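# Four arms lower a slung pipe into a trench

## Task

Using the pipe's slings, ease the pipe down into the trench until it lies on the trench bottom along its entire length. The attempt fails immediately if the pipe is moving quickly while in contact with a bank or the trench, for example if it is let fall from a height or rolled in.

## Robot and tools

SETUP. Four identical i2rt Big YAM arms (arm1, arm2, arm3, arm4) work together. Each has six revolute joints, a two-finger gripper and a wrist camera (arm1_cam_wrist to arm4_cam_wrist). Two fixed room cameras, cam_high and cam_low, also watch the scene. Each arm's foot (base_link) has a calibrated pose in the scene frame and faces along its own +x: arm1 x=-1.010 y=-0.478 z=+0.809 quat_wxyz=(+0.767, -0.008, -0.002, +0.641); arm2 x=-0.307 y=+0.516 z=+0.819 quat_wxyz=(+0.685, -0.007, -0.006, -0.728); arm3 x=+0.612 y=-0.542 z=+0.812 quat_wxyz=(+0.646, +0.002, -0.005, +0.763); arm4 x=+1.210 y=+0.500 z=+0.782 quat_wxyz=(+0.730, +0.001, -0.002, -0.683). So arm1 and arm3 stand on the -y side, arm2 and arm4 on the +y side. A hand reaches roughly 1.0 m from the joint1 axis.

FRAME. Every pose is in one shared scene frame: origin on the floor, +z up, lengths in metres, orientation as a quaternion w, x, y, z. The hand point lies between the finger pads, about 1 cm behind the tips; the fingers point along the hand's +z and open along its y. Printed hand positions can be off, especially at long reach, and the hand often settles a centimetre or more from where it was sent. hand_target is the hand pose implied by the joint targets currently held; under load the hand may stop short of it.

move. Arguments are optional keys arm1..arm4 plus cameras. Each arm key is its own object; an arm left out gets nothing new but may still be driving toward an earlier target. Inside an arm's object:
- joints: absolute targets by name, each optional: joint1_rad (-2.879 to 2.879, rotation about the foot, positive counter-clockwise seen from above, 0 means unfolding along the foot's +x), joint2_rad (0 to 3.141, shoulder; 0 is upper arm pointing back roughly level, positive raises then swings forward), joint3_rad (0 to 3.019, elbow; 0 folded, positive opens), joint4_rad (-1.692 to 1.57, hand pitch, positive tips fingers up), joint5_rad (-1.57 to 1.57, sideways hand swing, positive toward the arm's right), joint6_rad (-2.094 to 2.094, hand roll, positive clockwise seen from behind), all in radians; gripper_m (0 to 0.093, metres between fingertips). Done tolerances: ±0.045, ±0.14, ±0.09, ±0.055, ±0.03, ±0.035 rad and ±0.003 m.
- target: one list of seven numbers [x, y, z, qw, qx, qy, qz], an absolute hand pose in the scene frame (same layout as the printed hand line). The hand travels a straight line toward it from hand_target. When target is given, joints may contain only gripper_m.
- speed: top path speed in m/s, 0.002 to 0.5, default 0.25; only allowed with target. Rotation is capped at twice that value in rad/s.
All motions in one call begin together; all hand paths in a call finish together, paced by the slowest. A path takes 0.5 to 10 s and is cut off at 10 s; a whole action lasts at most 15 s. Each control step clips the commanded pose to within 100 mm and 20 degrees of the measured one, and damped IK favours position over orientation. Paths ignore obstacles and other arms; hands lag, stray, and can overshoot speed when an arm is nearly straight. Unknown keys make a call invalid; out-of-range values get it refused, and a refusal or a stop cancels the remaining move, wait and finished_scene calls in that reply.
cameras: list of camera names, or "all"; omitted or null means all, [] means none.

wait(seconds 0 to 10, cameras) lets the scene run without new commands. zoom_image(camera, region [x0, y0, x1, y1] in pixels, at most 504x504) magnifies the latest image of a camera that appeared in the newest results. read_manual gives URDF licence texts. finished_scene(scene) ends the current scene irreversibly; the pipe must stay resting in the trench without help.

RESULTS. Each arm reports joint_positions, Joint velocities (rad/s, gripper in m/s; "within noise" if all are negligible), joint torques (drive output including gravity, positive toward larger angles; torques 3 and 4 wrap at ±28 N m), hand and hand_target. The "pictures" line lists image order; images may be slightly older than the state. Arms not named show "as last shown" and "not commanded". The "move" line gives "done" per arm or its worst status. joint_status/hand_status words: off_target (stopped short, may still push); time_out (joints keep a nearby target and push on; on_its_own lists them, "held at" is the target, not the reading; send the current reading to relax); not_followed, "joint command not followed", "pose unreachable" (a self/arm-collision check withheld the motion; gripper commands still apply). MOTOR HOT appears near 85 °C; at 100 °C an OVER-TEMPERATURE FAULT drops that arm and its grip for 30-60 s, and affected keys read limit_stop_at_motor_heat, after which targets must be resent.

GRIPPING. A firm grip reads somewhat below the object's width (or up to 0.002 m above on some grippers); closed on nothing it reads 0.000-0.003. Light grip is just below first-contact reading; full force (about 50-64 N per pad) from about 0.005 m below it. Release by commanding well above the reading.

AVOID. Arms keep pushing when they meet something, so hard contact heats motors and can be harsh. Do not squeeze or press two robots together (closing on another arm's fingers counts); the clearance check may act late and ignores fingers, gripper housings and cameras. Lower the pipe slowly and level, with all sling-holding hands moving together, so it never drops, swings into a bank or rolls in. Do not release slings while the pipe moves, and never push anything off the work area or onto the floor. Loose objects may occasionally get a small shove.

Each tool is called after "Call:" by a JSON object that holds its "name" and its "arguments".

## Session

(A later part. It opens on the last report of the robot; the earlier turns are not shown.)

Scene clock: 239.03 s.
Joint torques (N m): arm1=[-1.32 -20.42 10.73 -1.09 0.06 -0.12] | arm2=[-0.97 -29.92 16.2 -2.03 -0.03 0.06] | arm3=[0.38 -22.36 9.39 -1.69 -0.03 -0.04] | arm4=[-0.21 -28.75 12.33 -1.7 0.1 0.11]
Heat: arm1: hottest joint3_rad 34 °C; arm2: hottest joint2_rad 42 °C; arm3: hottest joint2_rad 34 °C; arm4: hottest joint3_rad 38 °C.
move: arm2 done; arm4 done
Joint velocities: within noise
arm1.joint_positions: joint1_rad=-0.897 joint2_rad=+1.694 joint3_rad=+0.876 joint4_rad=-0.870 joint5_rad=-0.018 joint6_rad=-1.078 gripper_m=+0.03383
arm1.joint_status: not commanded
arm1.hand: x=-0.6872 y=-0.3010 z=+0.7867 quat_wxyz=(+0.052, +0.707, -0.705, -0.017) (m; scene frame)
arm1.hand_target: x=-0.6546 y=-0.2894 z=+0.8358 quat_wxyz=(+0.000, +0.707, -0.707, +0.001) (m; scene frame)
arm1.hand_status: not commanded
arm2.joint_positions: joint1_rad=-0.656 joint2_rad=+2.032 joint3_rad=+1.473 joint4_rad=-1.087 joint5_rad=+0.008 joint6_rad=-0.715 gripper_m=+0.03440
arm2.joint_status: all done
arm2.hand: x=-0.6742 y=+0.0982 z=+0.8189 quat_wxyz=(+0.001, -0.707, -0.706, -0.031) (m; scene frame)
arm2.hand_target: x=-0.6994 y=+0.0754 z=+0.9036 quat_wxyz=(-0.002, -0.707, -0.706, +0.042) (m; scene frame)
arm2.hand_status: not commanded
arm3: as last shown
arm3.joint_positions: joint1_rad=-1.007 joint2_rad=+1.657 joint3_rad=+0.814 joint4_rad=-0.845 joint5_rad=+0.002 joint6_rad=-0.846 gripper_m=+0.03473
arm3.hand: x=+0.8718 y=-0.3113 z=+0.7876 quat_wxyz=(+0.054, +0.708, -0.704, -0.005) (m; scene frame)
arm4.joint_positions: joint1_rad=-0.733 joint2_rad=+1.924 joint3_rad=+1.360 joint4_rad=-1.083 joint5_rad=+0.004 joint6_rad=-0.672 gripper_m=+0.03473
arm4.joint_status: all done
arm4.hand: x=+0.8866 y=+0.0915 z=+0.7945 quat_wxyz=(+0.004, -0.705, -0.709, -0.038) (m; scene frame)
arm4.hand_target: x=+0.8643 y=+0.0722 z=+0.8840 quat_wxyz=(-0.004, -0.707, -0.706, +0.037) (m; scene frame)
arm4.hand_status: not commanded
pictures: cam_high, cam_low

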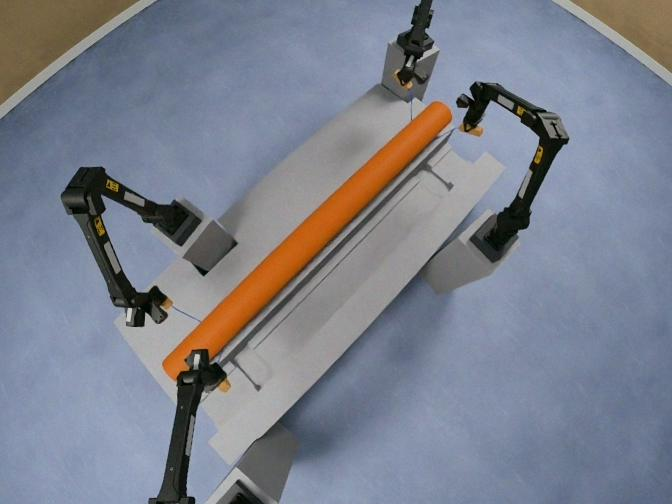

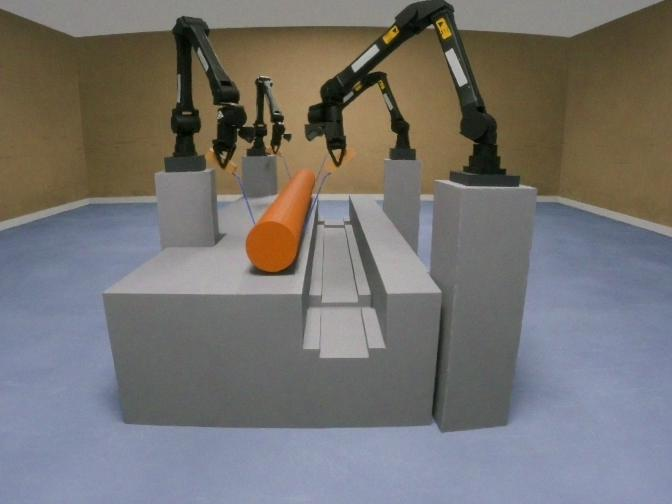

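Call:
{"name": "move", "arguments": {"arm1": {"target": [-0.650, -0.290, 0.872, -0.03, 0.7067, -0.7067, 0.01], "speed": 0.05}, "arm3": {"target": [0.900, -0.292, 0.868, -0.03, 0.7067, -0.7067, 0], "speed": 0.05}, "arm4": {"joints": {"joint2_rad": 1.75}}, "cameras": ["cam_high", "cam_low"]}}

Scene clock: 246.07 s.
Joint torques (N m): arm1=[-1.85 -19.84 11.23 -0.83 0.19 -0.17] | arm2=[-1.03 -29.8 16.03 -2.03 0 0.06] | arm3=[0.32 -21.54 9.89 -1.36 0.01 -0.04] | arm4=[-0.38 -30.74 12.49 -1.47 0.09 0.11]
Heat: arm1: hottest joint3_rad 36 °C; arm2: hottest joint3_rad 43 °C; arm3: hottest joint2_rad 34 °C; arm4: hottest joint3_rad 39 °C.
move: arm1 off_target; arm3 off_target; arm4 time_out
Joint velocities: within noise
arm1.joint_positions: joint1_rad=-0.897 joint2_rad=+1.611 joint3_rad=+0.876 joint4_rad=-0.899 joint5_rad=-0.017 joint6_rad=-1.078 gripper_m=+0.03383
arm1.joint_status: not commanded
arm1.hand: x=-0.6837 y=-0.2987 z=+0.8165 quat_wxyz=(+0.026, +0.708, -0.706, -0.009) (m; scene frame)
arm1.hand_target: x=-0.6527 y=-0.2912 z=+0.8698 quat_wxyz=(-0.030, +0.707, -0.707, +0.011) (m; scene frame)
arm1.hand_status: off_target (0.065 m and 6.8 deg from the pose sent, 0.094 m and 9.9 deg at the start)
arm2.joint_positions: joint1_rad=-0.656 joint2_rad=+2.032 joint3_rad=+1.473 joint4_rad=-1.087 joint5_rad=+0.007 joint6_rad=-0.715 gripper_m=+0.03440
arm2.joint_status: not commanded
arm2.hand: x=-0.6741 y=+0.0981 z=+0.8189 quat_wxyz=(+0.001, -0.708, -0.706, -0.031) (m; scene frame)
arm2.hand_target: x=-0.6993 y=+0.0754 z=+0.9036 quat_wxyz=(-0.002, -0.707, -0.706, +0.042) (m; scene frame)
arm2.hand_status: not commanded
arm3.joint_positions: joint1_rad=-1.007 joint2_rad=+1.565 joint3_rad=+0.814 joint4_rad=-0.883 joint5_rad=-0.002 joint6_rad=-0.846 gripper_m=+0.03473
arm3.joint_status: not commanded
arm3.hand: x=+0.8740 y=-0.3085 z=+0.8188 quat_wxyz=(+0.027, +0.708, -0.705, -0.005) (m; scene frame)
arm3.hand_target: x=+0.8982 y=-0.2934 z=+0.8658 quat_wxyz=(-0.030, +0.707, -0.707, +0.001) (m; scene frame)
arm3.hand_status: off_target (0.058 m and 6.5 deg from the pose sent, 0.087 m and 9.6 deg at the start)
arm4.joint_positions: joint1_rad=-0.733 joint2_rad=+1.897 joint3_rad=+1.360 joint4_rad=-1.088 joint5_rad=+0.004 joint6_rad=-0.672 gripper_m=+0.03474
arm4.joint_status: joint2_rad time_out (moved -0.028 of -0.174)
arm4.on_its_own: joint2_rad reads +1.897 and still pushes toward +1.750 since a time_out
arm4.hand: x=+0.8855 y=+0.0900 z=+0.8083 quat_wxyz=(+0.003, -0.705, -0.709, -0.027) (m; scene frame)
arm4.hand_target: x=+0.8638 y=+0.0717 z=+0.9102 quat_wxyz=(-0.006, -0.706, -0.705, +0.062) (m; scene frame)
arm4.hand_status: not commanded
pictures: cam_high, cam_low

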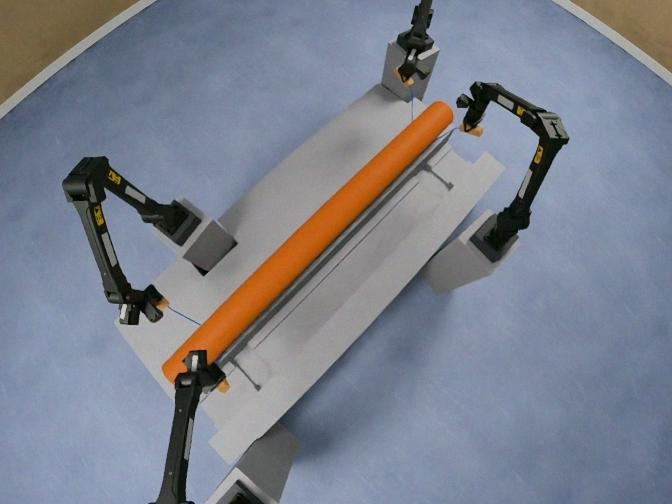

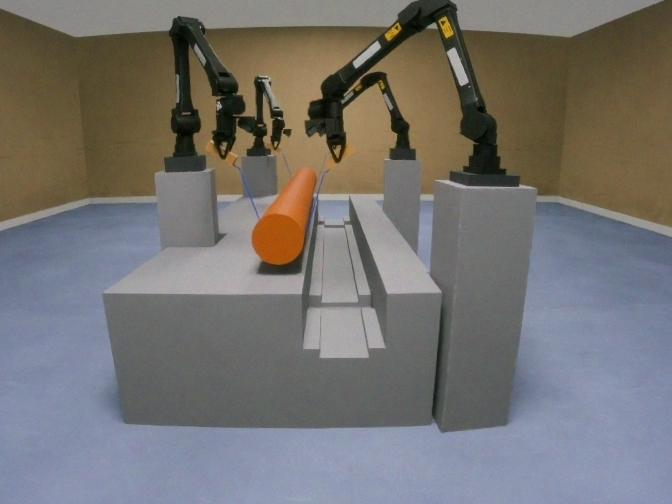

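Call:
{"name": "move", "arguments": {"arm1": {"target": [-0.650, -0.186, 0.882, -0.03, 0.7067, -0.7067, 0.01], "speed": 0.07}, "arm2": {"target": [-0.699, 0.180, 0.895, -0.002, -0.707, -0.706, 0.042], "speed": 0.07}, "arm3": {"target": [0.900, -0.184, 0.878, -0.03, 0.7067, -0.7067, 0], "speed": 0.07}, "arm4": {"target": [0.864, 0.181, 0.905, -0.006, -0.706, -0.705, 0.055], "speed": 0.07}, "cameras": ["cam_high", "cam_low"]}}

Scene clock: 253.10 s.
Joint torques (N m): arm1=[-1.38 -19.49 13.85 -0.85 0.19 0.07] | arm2=[-3.14 -26.46 10.56 -0.83 -0.11 -0.04] | arm3=[0.38 -22.77 11.63 -1.4 0.2 0.08] | arm4=[-1.44 -25.88 9.25 -0.46 -0.02 -0.12]
Heat: arm1: hottest joint3_rad 38 °C; arm2: hottest joint3_rad 44 °C; arm3: hottest joint2_rad 34 °C; arm4: hottest joint3_rad 40 °C.
move: arm1 off_target; arm2 off_target; arm3 off_target; arm4 off_target
Joint velocities: within noise
arm1.joint_positions: joint1_rad=-0.702 joint2_rad=+1.686 joint3_rad=+1.024 joint4_rad=-0.960 joint5_rad=-0.008 joint6_rad=-0.893 gripper_m=+0.03383
arm1.joint_status: not commanded
arm1.hand: x=-0.6864 y=-0.2087 z=+0.8294 quat_wxyz=(+0.023, +0.711, -0.702, +0.002) (m; scene frame)
arm1.hand_target: x=-0.6533 y=-0.1886 z=+0.8822 quat_wxyz=(-0.031, +0.707, -0.707, +0.010) (m; scene frame)
arm1.hand_status: off_target (0.068 m and 6.2 deg from the pose sent, 0.135 m and 6.8 deg at the start)
arm2.joint_positions: joint1_rad=-0.764 joint2_rad=+1.858 joint3_rad=+1.253 joint4_rad=-1.008 joint5_rad=+0.004 joint6_rad=-0.842 gripper_m=+0.03440
arm2.joint_status: not commanded
arm2.hand: x=-0.6737 y=+0.1795 z=+0.8372 quat_wxyz=(-0.005, -0.701, -0.713, -0.015) (m; scene frame)
arm2.hand_target: x=-0.6971 y=+0.1810 z=+0.8928 quat_wxyz=(-0.001, -0.707, -0.706, +0.042) (m; scene frame)
arm2.hand_status: off_target (0.063 m and 6.6 deg from the pose sent, 0.115 m and 8.3 deg at the start)
arm3.joint_positions: joint1_rad=-0.827 joint2_rad=+1.708 joint3_rad=+1.030 joint4_rad=-0.948 joint5_rad=+0.002 joint6_rad=-0.676 gripper_m=+0.03473
arm3.joint_status: not commanded
arm3.hand: x=+0.8739 y=-0.2078 z=+0.8274 quat_wxyz=(+0.022, +0.712, -0.702, +0.002) (m; scene frame)
arm3.hand_target: x=+0.8980 y=-0.1864 z=+0.8776 quat_wxyz=(-0.030, +0.707, -0.707, +0.000) (m; scene frame)
arm3.hand_status: off_target (0.062 m and 6.1 deg from the pose sent, 0.140 m and 6.5 deg at the start)
arm4.joint_positions: joint1_rad=-0.866 joint2_rad=+1.694 joint3_rad=+1.136 joint4_rad=-1.052 joint5_rad=-0.007 joint6_rad=-0.801 gripper_m=+0.03474
arm4.joint_status: not commanded
arm4.hand: x=+0.8869 y=+0.1856 z=+0.8317 quat_wxyz=(-0.006, -0.706, -0.707, -0.020) (m; scene frame)
arm4.hand_target: x=+0.8667 y=+0.1828 z=+0.9008 quat_wxyz=(-0.004, -0.707, -0.706, +0.055) (m; scene frame)
arm4.hand_status: off_target (0.077 m and 8.6 deg from the pose sent, 0.134 m and 9.5 deg at the start; pose on its path clipped on 13 of 64 steps)
pictures: cam_high, cam_low

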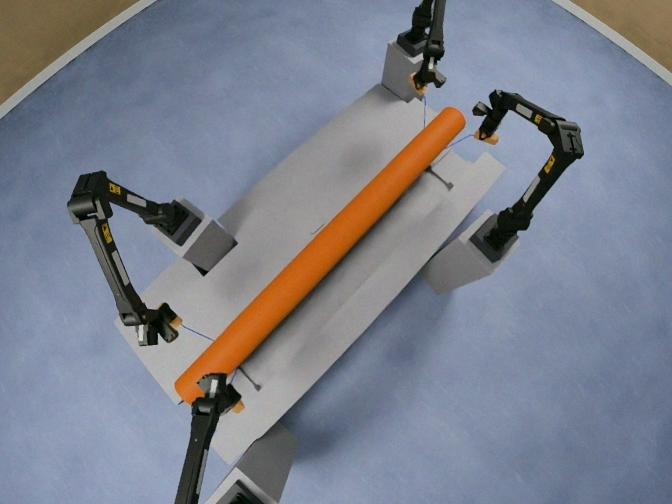

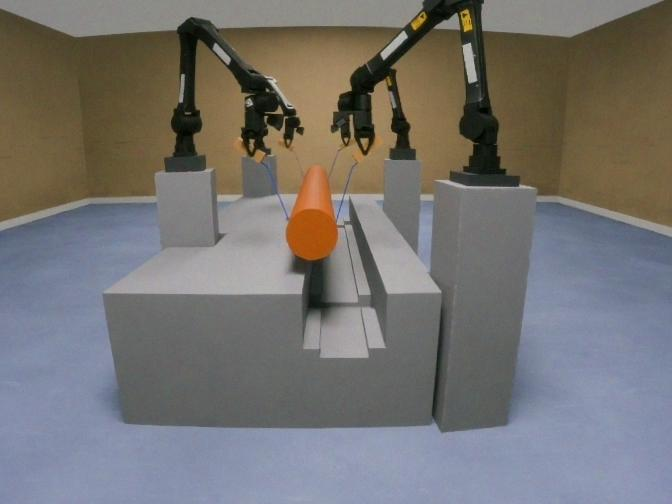

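Call:
{"name": "move", "arguments": {"arm1": {"target": [-0.652, -0.039, 0.888, -0.03, 0.7067, -0.7067, 0.01], "speed": 0.07}, "arm2": {"target": [-0.697, 0.276, 0.875, -0.002, -0.707, -0.706, 0.03], "speed": 0.07}, "arm3": {"target": [0.900, -0.036, 0.886, -0.03, 0.7067, -0.7067, 0], "speed": 0.07}, "arm4": {"target": [0.864, 0.273, 0.885, -0.006, -0.706, -0.705, 0.04], "speed": 0.07}}}

Scene clock: 259.63 s.
Joint torques (N m): arm1=[-1.61 -25 14.94 -0.95 0 0.01] | arm2=[-2.73 -23 10.26 -0.69 -0.18 0.03] | arm3=[0.79 -30.56 12.74 -1.22 0.02 0.06] | arm4=[-1.08 -22.3 9.35 -0.4 -0.1 -0.11]
Heat: arm1: hottest joint3_rad 39 °C; arm2: hottest joint3_rad 43 °C; arm3: hottest joint2_rad 34 °C; arm4: hottest joint3_rad 39 °C.
move: arm1 off_target; arm2 off_target; arm3 off_target; arm4 off_target
Joint velocities: within noise
arm1.joint_positions: joint1_rad=-0.496 joint2_rad=+1.932 joint3_rad=+1.351 joint4_rad=-1.075 joint5_rad=+0.009 joint6_rad=-0.685 gripper_m=+0.03383
arm1.joint_status: not commanded
arm1.hand: x=-0.6859 y=-0.0751 z=+0.8159 quat_wxyz=(+0.040, +0.710, -0.703, +0.017) (m; scene frame)
arm1.hand_target: x=-0.6563 y=-0.0444 z=+0.8886 quat_wxyz=(-0.031, +0.707, -0.707, +0.010) (m; scene frame)
arm1.hand_status: off_target (0.087 m and 8.1 deg from the pose sent, 0.183 m and 6.2 deg at the start)
arm2.joint_positions: joint1_rad=-0.929 joint2_rad=+1.750 joint3_rad=+1.066 joint4_rad=-0.949 joint5_rad=-0.001 joint6_rad=-1.002 gripper_m=+0.03440
arm2.joint_status: not commanded
arm2.hand: x=-0.6725 y=+0.2768 z=+0.8285 quat_wxyz=(-0.012, -0.703, -0.711, -0.023) (m; scene frame)
arm2.hand_target: x=-0.6954 y=+0.2768 z=+0.8735 quat_wxyz=(-0.001, -0.707, -0.706, +0.030) (m; scene frame)
arm2.hand_status: off_target (0.053 m and 6.3 deg from the pose sent, 0.106 m and 5.2 deg at the start)
arm3.joint_positions: joint1_rad=-0.671 joint2_rad=+1.999 joint3_rad=+1.432 joint4_rad=-1.094 joint5_rad=+0.014 joint6_rad=-0.515 gripper_m=+0.03473
arm3.joint_status: not commanded
arm3.hand: x=+0.8766 y=-0.0706 z=+0.8142 quat_wxyz=(+0.037, +0.710, -0.703, +0.017) (m; scene frame)
arm3.hand_target: x=+0.8973 y=-0.0410 z=+0.8858 quat_wxyz=(-0.030, +0.707, -0.707, +0.000) (m; scene frame)
arm3.hand_status: off_target (0.083 m and 7.9 deg from the pose sent, 0.183 m and 6.1 deg at the start)
arm4.joint_positions: joint1_rad=-1.042 joint2_rad=+1.580 joint3_rad=+0.967 joint4_rad=-1.024 joint5_rad=-0.018 joint6_rad=-0.971 gripper_m=+0.03473
arm4.joint_status: not commanded
arm4.hand: x=+0.8887 y=+0.2796 z=+0.8244 quat_wxyz=(-0.018, -0.708, -0.705, -0.032) (m; scene frame)
arm4.hand_target: x=+0.8664 y=+0.2742 z=+0.8820 quat_wxyz=(-0.004, -0.707, -0.706, +0.040) (m; scene frame)
arm4.hand_status: off_target (0.066 m and 8.4 deg from the pose sent, 0.105 m and 6.9 deg at the start)
pictures: arm1_cam_wrist, arm2_cam_wrist, arm3_cam_wrist, arm4_cam_wrist, cam_high, cam_low

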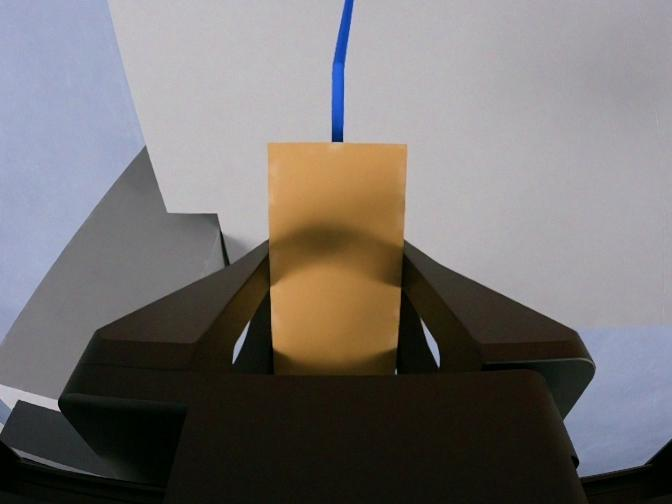

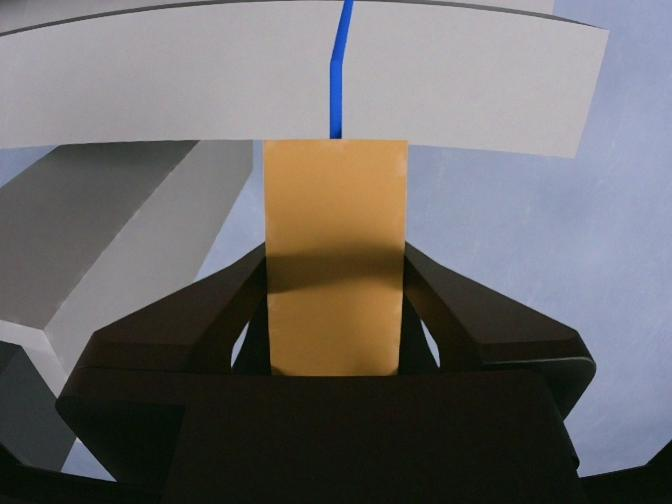

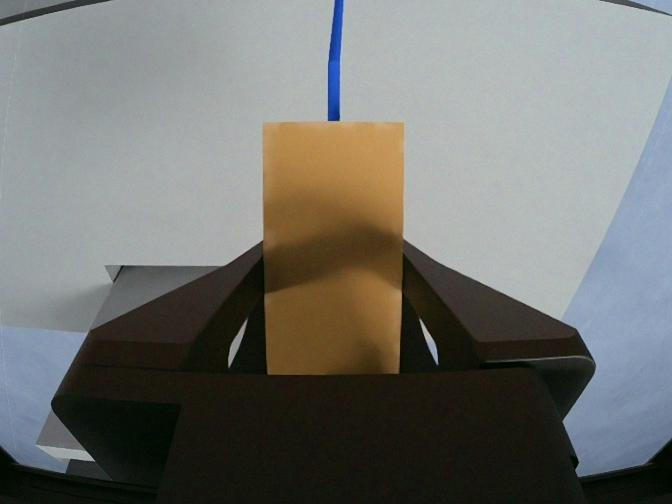

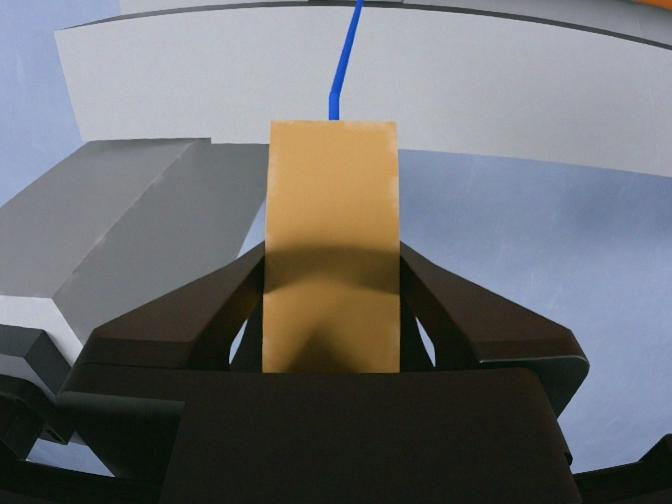

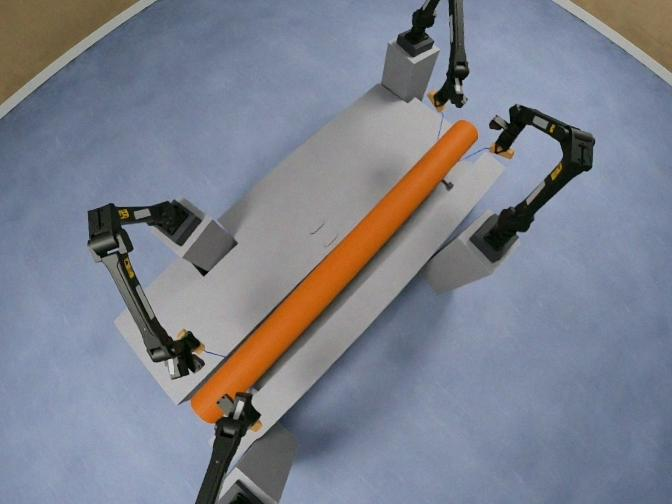

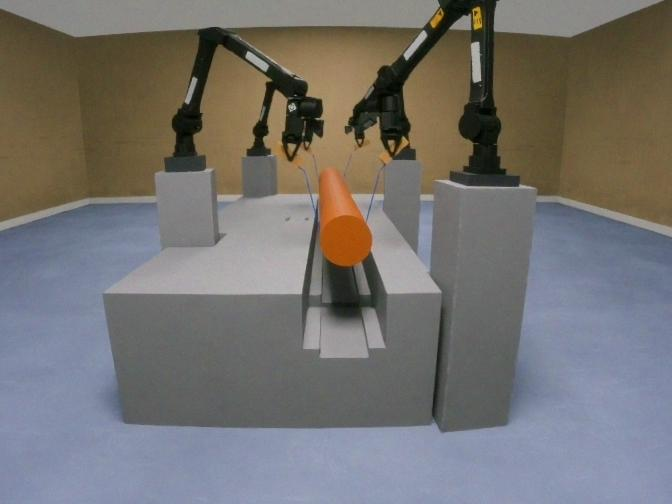

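Call:
{"name": "move", "arguments": {"arm1": {"target": [-0.652, -0.037, 0.775, -0.03, 0.7067, -0.7067, 0.01], "speed": 0.06}, "arm2": {"target": [-0.697, 0.276, 0.755, -0.002, -0.707, -0.706, 0.03], "speed": 0.06}, "arm3": {"target": [0.900, -0.031, 0.775, -0.03, 0.7067, -0.7067, 0], "speed": 0.06}, "arm4": {"target": [0.864, 0.276, 0.762, -0.006, -0.706, -0.705, 0.04], "speed": 0.06}}}

Scene clock: 267.57 s.
Joint torques (N m): arm1=[-1.14 -26.75 8.83 0.25 0.06 0.04] | arm2=[-2.96 -21.48 7.53 -0.36 -0.24 0.02] | arm3=[1.03 -31.79 7.84 -0.25 0.01 0.07] | arm4=[-1.26 -19.96 6.76 0.05 -0.18 -0.08]
Heat: arm1: hottest joint3_rad 40 °C; arm2: hottest joint3_rad 42 °C; arm3: hottest joint2_rad 36 °C; arm4: hottest joint3_rad 39 °C.
move: arm1 off_target; arm2 off_target; arm3 off_target; arm4 off_target
Joint velocities: within noise
arm1.joint_positions: joint1_rad=-0.493 joint2_rad=+2.099 joint3_rad=+1.338 joint4_rad=-0.859 joint5_rad=+0.009 joint6_rad=-0.682 gripper_m=+0.03384
arm1.joint_status: not commanded
arm1.hand: x=-0.6745 y=-0.0607 z=+0.7237 quat_wxyz=(+0.022, +0.711, -0.703, +0.015) (m; scene frame)
arm1.hand_target: x=-0.6534 y=-0.0387 z=+0.7746 quat_wxyz=(-0.030, +0.707, -0.707, +0.010) (m; scene frame)
arm1.hand_status: off_target (0.061 m and 6.1 deg from the pose sent, 0.065 m and 8.1 deg at the start)
arm2.joint_positions: joint1_rad=-0.931 joint2_rad=+1.941 joint3_rad=+0.983 joint4_rad=-0.645 joint5_rad=-0.001 joint6_rad=-1.009 gripper_m=+0.03440
arm2.joint_status: not commanded
arm2.hand: x=-0.6703 y=+0.2775 z=+0.7247 quat_wxyz=(-0.009, -0.701, -0.713, -0.009) (m; scene frame)
arm2.hand_target: x=-0.6963 y=+0.2766 z=+0.7545 quat_wxyz=(-0.001, -0.707, -0.706, +0.030) (m; scene frame)
arm2.hand_status: off_target (0.040 m and 4.7 deg from the pose sent, 0.077 m and 6.3 deg at the start)
arm3.joint_positions: joint1_rad=-0.671 joint2_rad=+2.162 joint3_rad=+1.414 joint4_rad=-0.884 joint5_rad=+0.014 joint6_rad=-0.512 gripper_m=+0.03473
arm3.joint_status: not commanded
arm3.hand: x=+0.8832 y=-0.0578 z=+0.7196 quat_wxyz=(+0.023, +0.709, -0.704, +0.013) (m; scene frame)
arm3.hand_target: x=+0.8988 y=-0.0330 z=+0.7741 quat_wxyz=(-0.030, +0.707, -0.707, +0.000) (m; scene frame)
arm3.hand_status: off_target (0.064 m and 6.2 deg from the pose sent, 0.061 m and 7.9 deg at the start)
arm4.joint_positions: joint1_rad=-1.048 joint2_rad=+1.755 joint3_rad=+0.837 joint4_rad=-0.683 joint5_rad=-0.017 joint6_rad=-0.983 gripper_m=+0.03474
arm4.joint_status: not commanded
arm4.hand: x=+0.8935 y=+0.2854 z=+0.7221 quat_wxyz=(-0.014, -0.707, -0.707, -0.014) (m; scene frame)
arm4.hand_target: x=+0.8652 y=+0.2768 z=+0.7606 quat_wxyz=(-0.005, -0.707, -0.706, +0.040) (m; scene frame)
arm4.hand_status: off_target (0.051 m and 6.3 deg from the pose sent, 0.067 m and 8.4 deg at the start)
pictures: arm1_cam_wrist, arm2_cam_wrist, arm3_cam_wrist, arm4_cam_wrist, cam_high, cam_low

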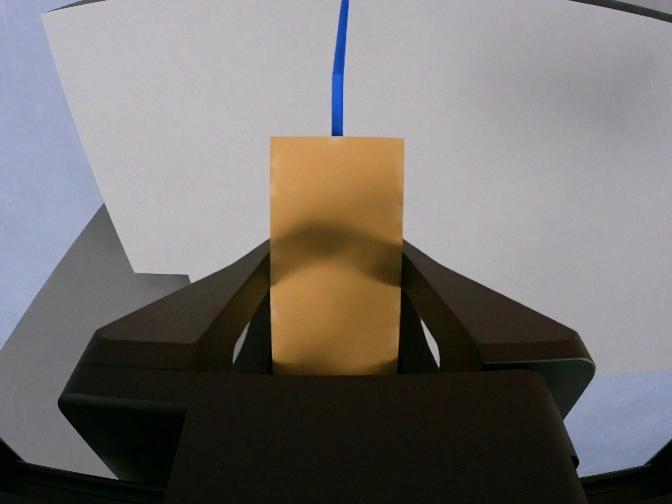

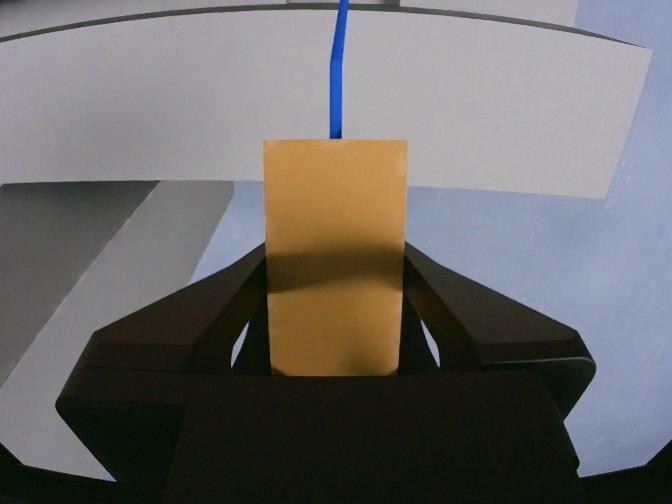

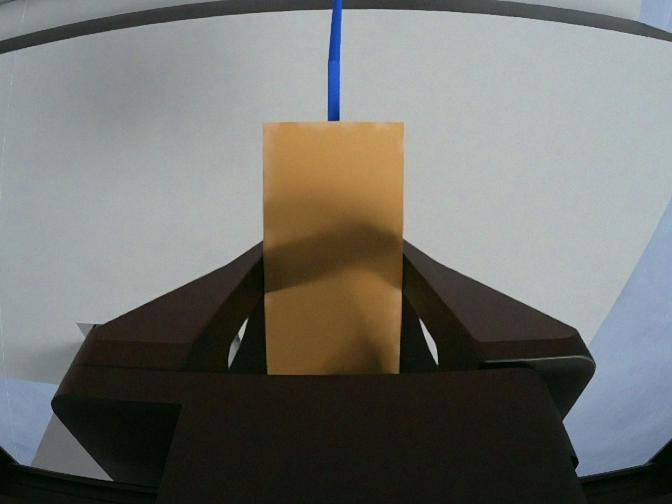

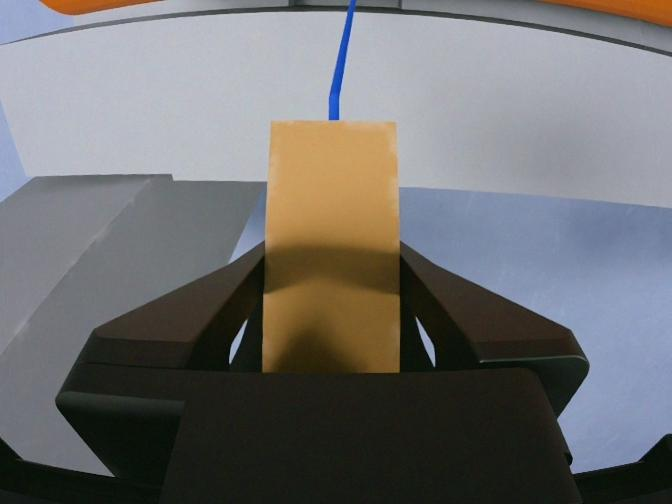

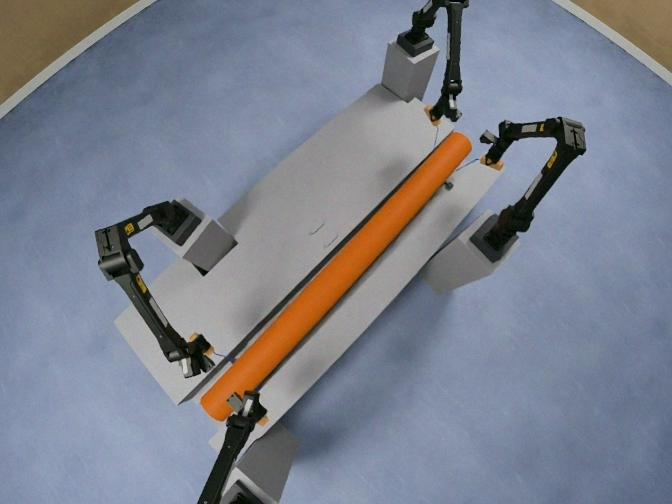

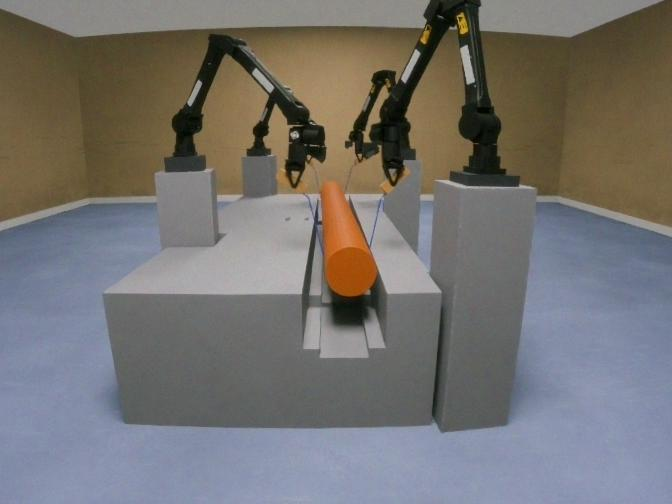

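Call:
{"name": "zoom_image", "arguments": {"camera": "cam_low", "region": [260, 170, 460, 370]}}

Call:
{"name": "zoom_image", "arguments": {"camera": "cam_high", "region": [180, 110, 520, 450]}}

Scaled by 2.520.

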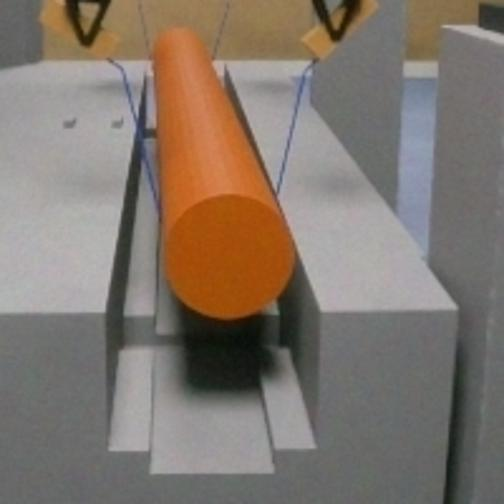

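Scaled by 1.482.

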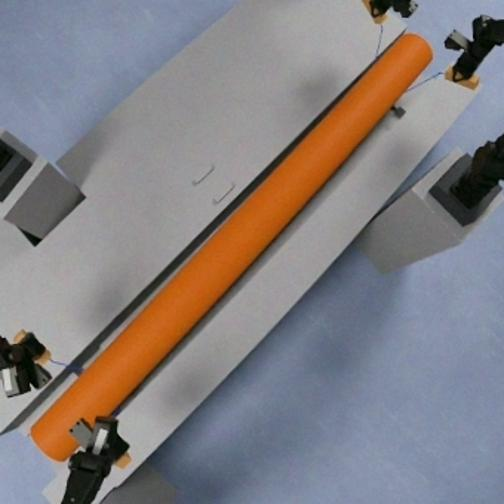

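Call:
{"name": "move", "arguments": {"arm1": {"target": [-0.654, -0.040, 0.665, -0.03, 0.7067, -0.7067, 0.01], "speed": 0.06}, "arm2": {"target": [-0.697, 0.274, 0.643, -0.002, -0.707, -0.706, 0.03], "speed": 0.06}, "arm3": {"target": [0.898, -0.048, 0.669, -0.03, 0.7067, -0.7067, 0], "speed": 0.06}, "arm4": {"target": [0.862, 0.260, 0.650, -0.006, -0.706, -0.705, 0.04], "speed": 0.06}, "cameras": ["arm3_cam_wrist", "arm4_cam_wrist", "cam_high", "cam_low"]}}

Call:
{"name": "zoom_image", "arguments": {"camera": "cam_low", "region": [260, 170, 460, 370]}}

Scene clock: 282.00 s.
Joint torques (N m): arm1=[-0.38 -26.23 6.8 0.32 0.02 0.08] | arm2=[-2.9 -22.07 6.32 -0.5 -0.25 0.02] | arm3=[0.21 -31.27 5.71 -0.18 -0.02 -0.07] | arm4=[0.15 -20.89 5.09 0.01 -0.15 0.24]
Heat: arm1: hottest joint3_rad 39 °C; arm2: hottest joint2_rad 41 °C; arm3: hottest joint2_rad 37 °C; arm4: hottest joint3_rad 37 °C.
move: arm1 off_target; arm2 off_target; arm3 off_target; arm4 off_target
Joint velocities: within noise
arm1.joint_positions: joint1_rad=-0.491 joint2_rad=+2.282 joint3_rad=+1.318 joint4_rad=-0.639 joint5_rad=+0.009 joint6_rad=-0.680 gripper_m=+0.03384
arm1.joint_status: not commanded
arm1.hand: x=-0.6774 y=-0.0654 z=+0.6230 quat_wxyz=(+0.014, +0.711, -0.703, +0.014) (m; scene frame)
arm1.hand_target: x=-0.6548 y=-0.0412 z=+0.6648 quat_wxyz=(-0.030, +0.707, -0.707, +0.010) (m; scene frame)
arm1.hand_status: off_target (0.054 m and 5.1 deg from the pose sent, 0.065 m and 6.1 deg at the start)
arm2.joint_positions: joint1_rad=-0.931 joint2_rad=+2.202 joint3_rad=+0.980 joint4_rad=-0.383 joint5_rad=-0.001 joint6_rad=-1.010 gripper_m=+0.03440
arm2.joint_status: not commanded
arm2.hand: x=-0.6608 y=+0.2820 z=+0.6154 quat_wxyz=(-0.009, -0.701, -0.713, -0.010) (m; scene frame)
arm2.hand_target: x=-0.6962 y=+0.2749 z=+0.6431 quat_wxyz=(-0.001, -0.707, -0.706, +0.030) (m; scene frame)
arm2.hand_status: off_target (0.046 m and 4.8 deg from the pose sent, 0.086 m and 4.7 deg at the start)
arm3.joint_positions: joint1_rad=-0.671 joint2_rad=+2.313 joint3_rad=+1.353 joint4_rad=-0.653 joint5_rad=+0.016 joint6_rad=-0.512 gripper_m=+0.03473
arm3.joint_status: not commanded
arm3.hand: x=+0.8751 y=-0.0728 z=+0.6223 quat_wxyz=(+0.014, +0.709, -0.705, +0.011) (m; scene frame)
arm3.hand_target: x=+0.8972 y=-0.0494 z=+0.6681 quat_wxyz=(-0.030, +0.707, -0.707, +0.000) (m; scene frame)
arm3.hand_status: off_target (0.058 m and 5.2 deg from the pose sent, 0.054 m and 6.2 deg at the start)
arm4.joint_positions: joint1_rad=-1.039 joint2_rad=+2.042 joint3_rad=+0.831 joint4_rad=-0.385 joint5_rad=-0.019 joint6_rad=-0.983 gripper_m=+0.03474
arm4.joint_status: not commanded
arm4.hand: x=+0.8959 y=+0.2821 z=+0.6148 quat_wxyz=(-0.014, -0.704, -0.710, -0.012) (m; scene frame)
arm4.hand_target: x=+0.8632 y=+0.2609 z=+0.6494 quat_wxyz=(-0.006, -0.707, -0.706, +0.040) (m; scene frame)
arm4.hand_status: off_target (0.054 m and 6.0 deg from the pose sent, 0.083 m and 6.3 deg at the start)
pictures: arm3_cam_wrist, arm4_cam_wrist, cam_high, cam_low

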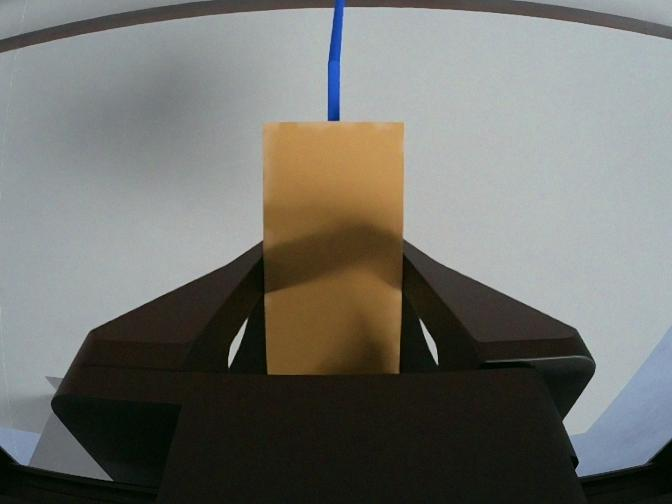

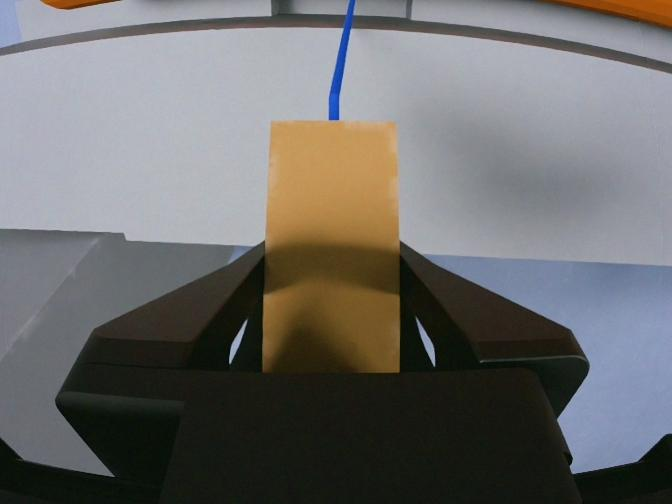

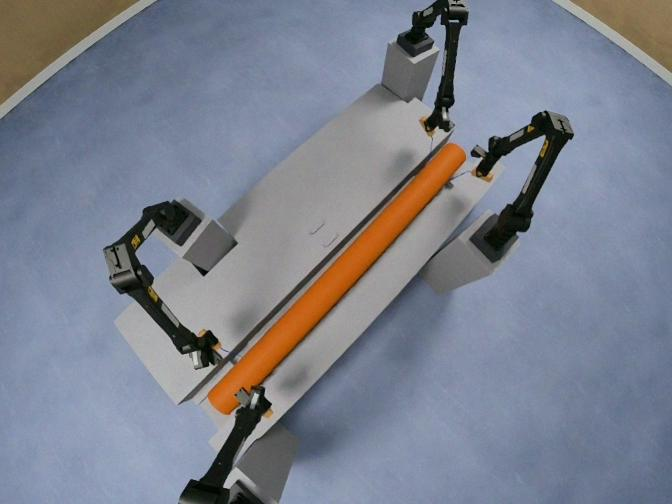

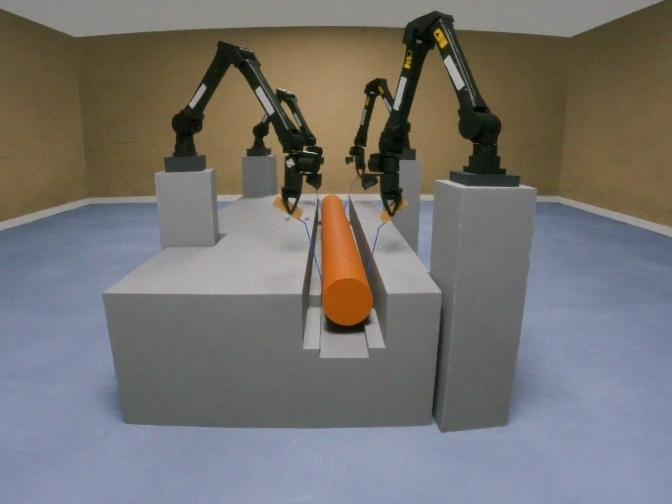

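Scaled by 2.520.

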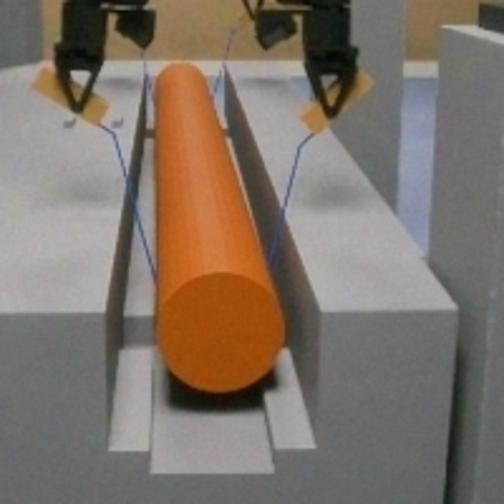

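Call:
{"name": "move", "arguments": {"arm1": {"target": [-0.654, -0.040, 0.600, -0.03, 0.7067, -0.7067, 0.01], "speed": 0.04}, "arm2": {"target": [-0.697, 0.272, 0.587, -0.002, -0.707, -0.706, 0.03], "speed": 0.04}, "arm3": {"target": [0.900, -0.057, 0.602, -0.03, 0.7067, -0.7067, 0], "speed": 0.04}, "arm4": {"target": [0.862, 0.250, 0.593, -0.006, -0.706, -0.705, 0.04], "speed": 0.04}, "cameras": ["arm3_cam_wrist", "arm1_cam_wrist", "cam_high", "cam_low"]}}

Call:
{"name": "zoom_image", "arguments": {"camera": "cam_low", "region": [260, 170, 460, 370]}}

Scene clock: 290.43 s.
Joint torques (N m): arm1=[-1.61 -24.18 7.19 0.29 0.15 0.07] | arm2=[-2.55 -21.25 5.23 -0.35 -0.27 0.05] | arm3=[-0.09 -27.93 5.9 0.21 -0.09 -0.06] | arm4=[0.5 -18.61 4.52 0.46 -0.11 0.28]
Heat: arm1: hottest joint3_rad 38 °C; arm2: hottest joint2_rad 41 °C; arm3: hottest joint2_rad 37 °C; arm4: hottest joint3_rad 36 °C.
move: arm1 off_target; arm2 off_target; arm3 off_target; arm4 off_target
Joint velocities: within noise
arm1.joint_positions: joint1_rad=-0.485 joint2_rad=+2.387 joint3_rad=+1.331 joint4_rad=-0.533 joint5_rad=+0.006 joint6_rad=-0.679 gripper_m=+0.03384
arm1.joint_status: not commanded
arm1.hand: x=-0.6810 y=-0.0651 z=+0.5718 quat_wxyz=(+0.007, +0.713, -0.701, +0.012) (m; scene frame)
arm1.hand_target: x=-0.6548 y=-0.0411 z=+0.6008 quat_wxyz=(-0.030, +0.707, -0.707, +0.010) (m; scene frame)
arm1.hand_status: off_target (0.046 m and 4.3 deg from the pose sent, 0.041 m and 5.1 deg at the start)
arm2.joint_positions: joint1_rad=-0.933 joint2_rad=+2.331 joint3_rad=+1.024 joint4_rad=-0.283 joint5_rad=-0.001 joint6_rad=-1.010 gripper_m=+0.03440
arm2.joint_status: not commanded
arm2.hand: x=-0.6653 y=+0.2796 z=+0.5676 quat_wxyz=(-0.008, -0.702, -0.712, -0.003) (m; scene frame)
arm2.hand_target: x=-0.6965 y=+0.2727 z=+0.5873 quat_wxyz=(-0.001, -0.707, -0.706, +0.030) (m; scene frame)
arm2.hand_status: off_target (0.038 m and 3.9 deg from the pose sent, 0.047 m and 4.8 deg at the start)
arm3.joint_positions: joint1_rad=-0.680 joint2_rad=+2.395 joint3_rad=+1.350 joint4_rad=-0.541 joint5_rad=+0.017 joint6_rad=-0.523 gripper_m=+0.03473
arm3.joint_status: not commanded
arm3.hand: x=+0.8786 y=-0.0767 z=+0.5792 quat_wxyz=(+0.000, +0.710, -0.704, +0.008) (m; scene frame)
arm3.hand_target: x=+0.8998 y=-0.0578 z=+0.6024 quat_wxyz=(-0.030, +0.707, -0.707, +0.000) (m; scene frame)
arm3.hand_status: off_target (0.037 m and 3.6 deg from the pose sent, 0.036 m and 5.2 deg at the start)
arm4.joint_positions: joint1_rad=-1.026 joint2_rad=+2.168 joint3_rad=+0.870 joint4_rad=-0.274 joint5_rad=-0.019 joint6_rad=-0.967 gripper_m=+0.03474
arm4.joint_status: not commanded
arm4.hand: x=+0.8897 y=+0.2714 z=+0.5729 quat_wxyz=(-0.012, -0.705, -0.709, +0.001) (m; scene frame)
arm4.hand_target: x=+0.8627 y=+0.2505 z=+0.5936 quat_wxyz=(-0.006, -0.707, -0.706, +0.040) (m; scene frame)
arm4.hand_status: off_target (0.040 m and 4.6 deg from the pose sent, 0.052 m and 6.0 deg at the start)
pictures: arm1_cam_wrist, arm3_cam_wrist, cam_high, cam_low

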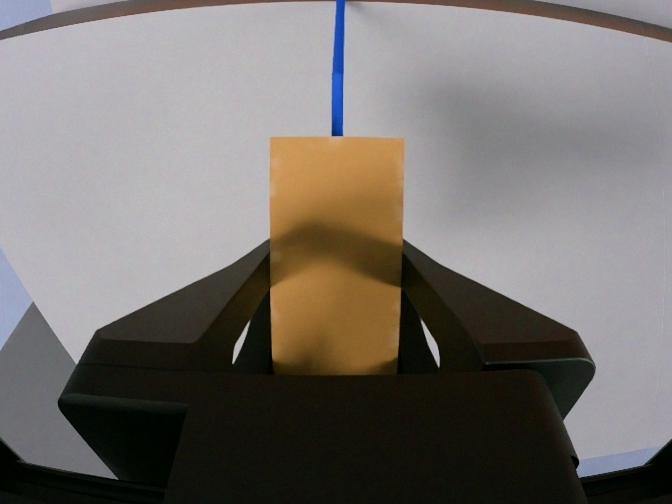

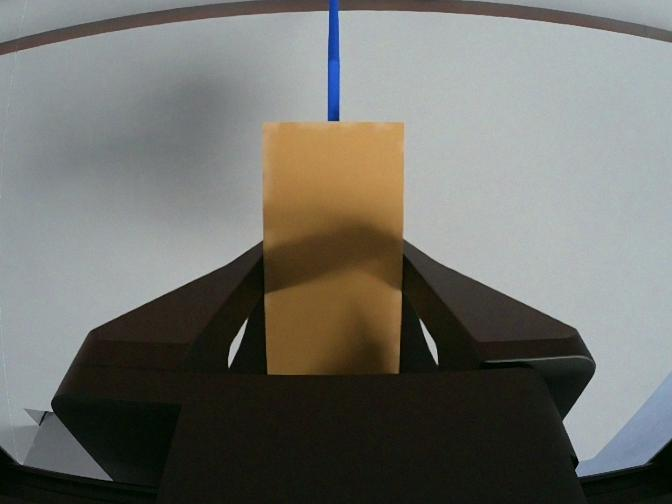

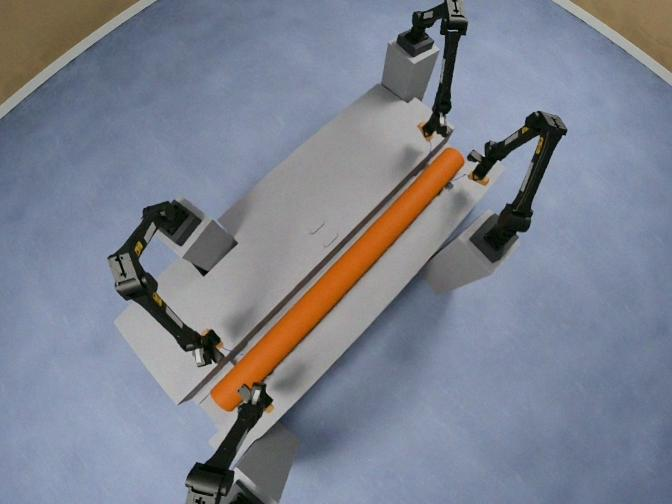

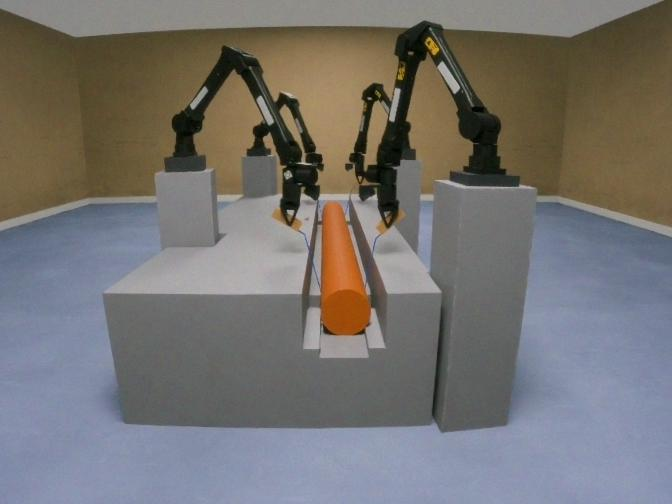

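Scaled by 2.520.

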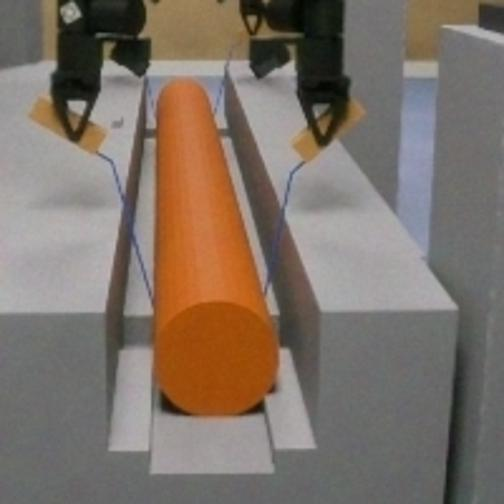

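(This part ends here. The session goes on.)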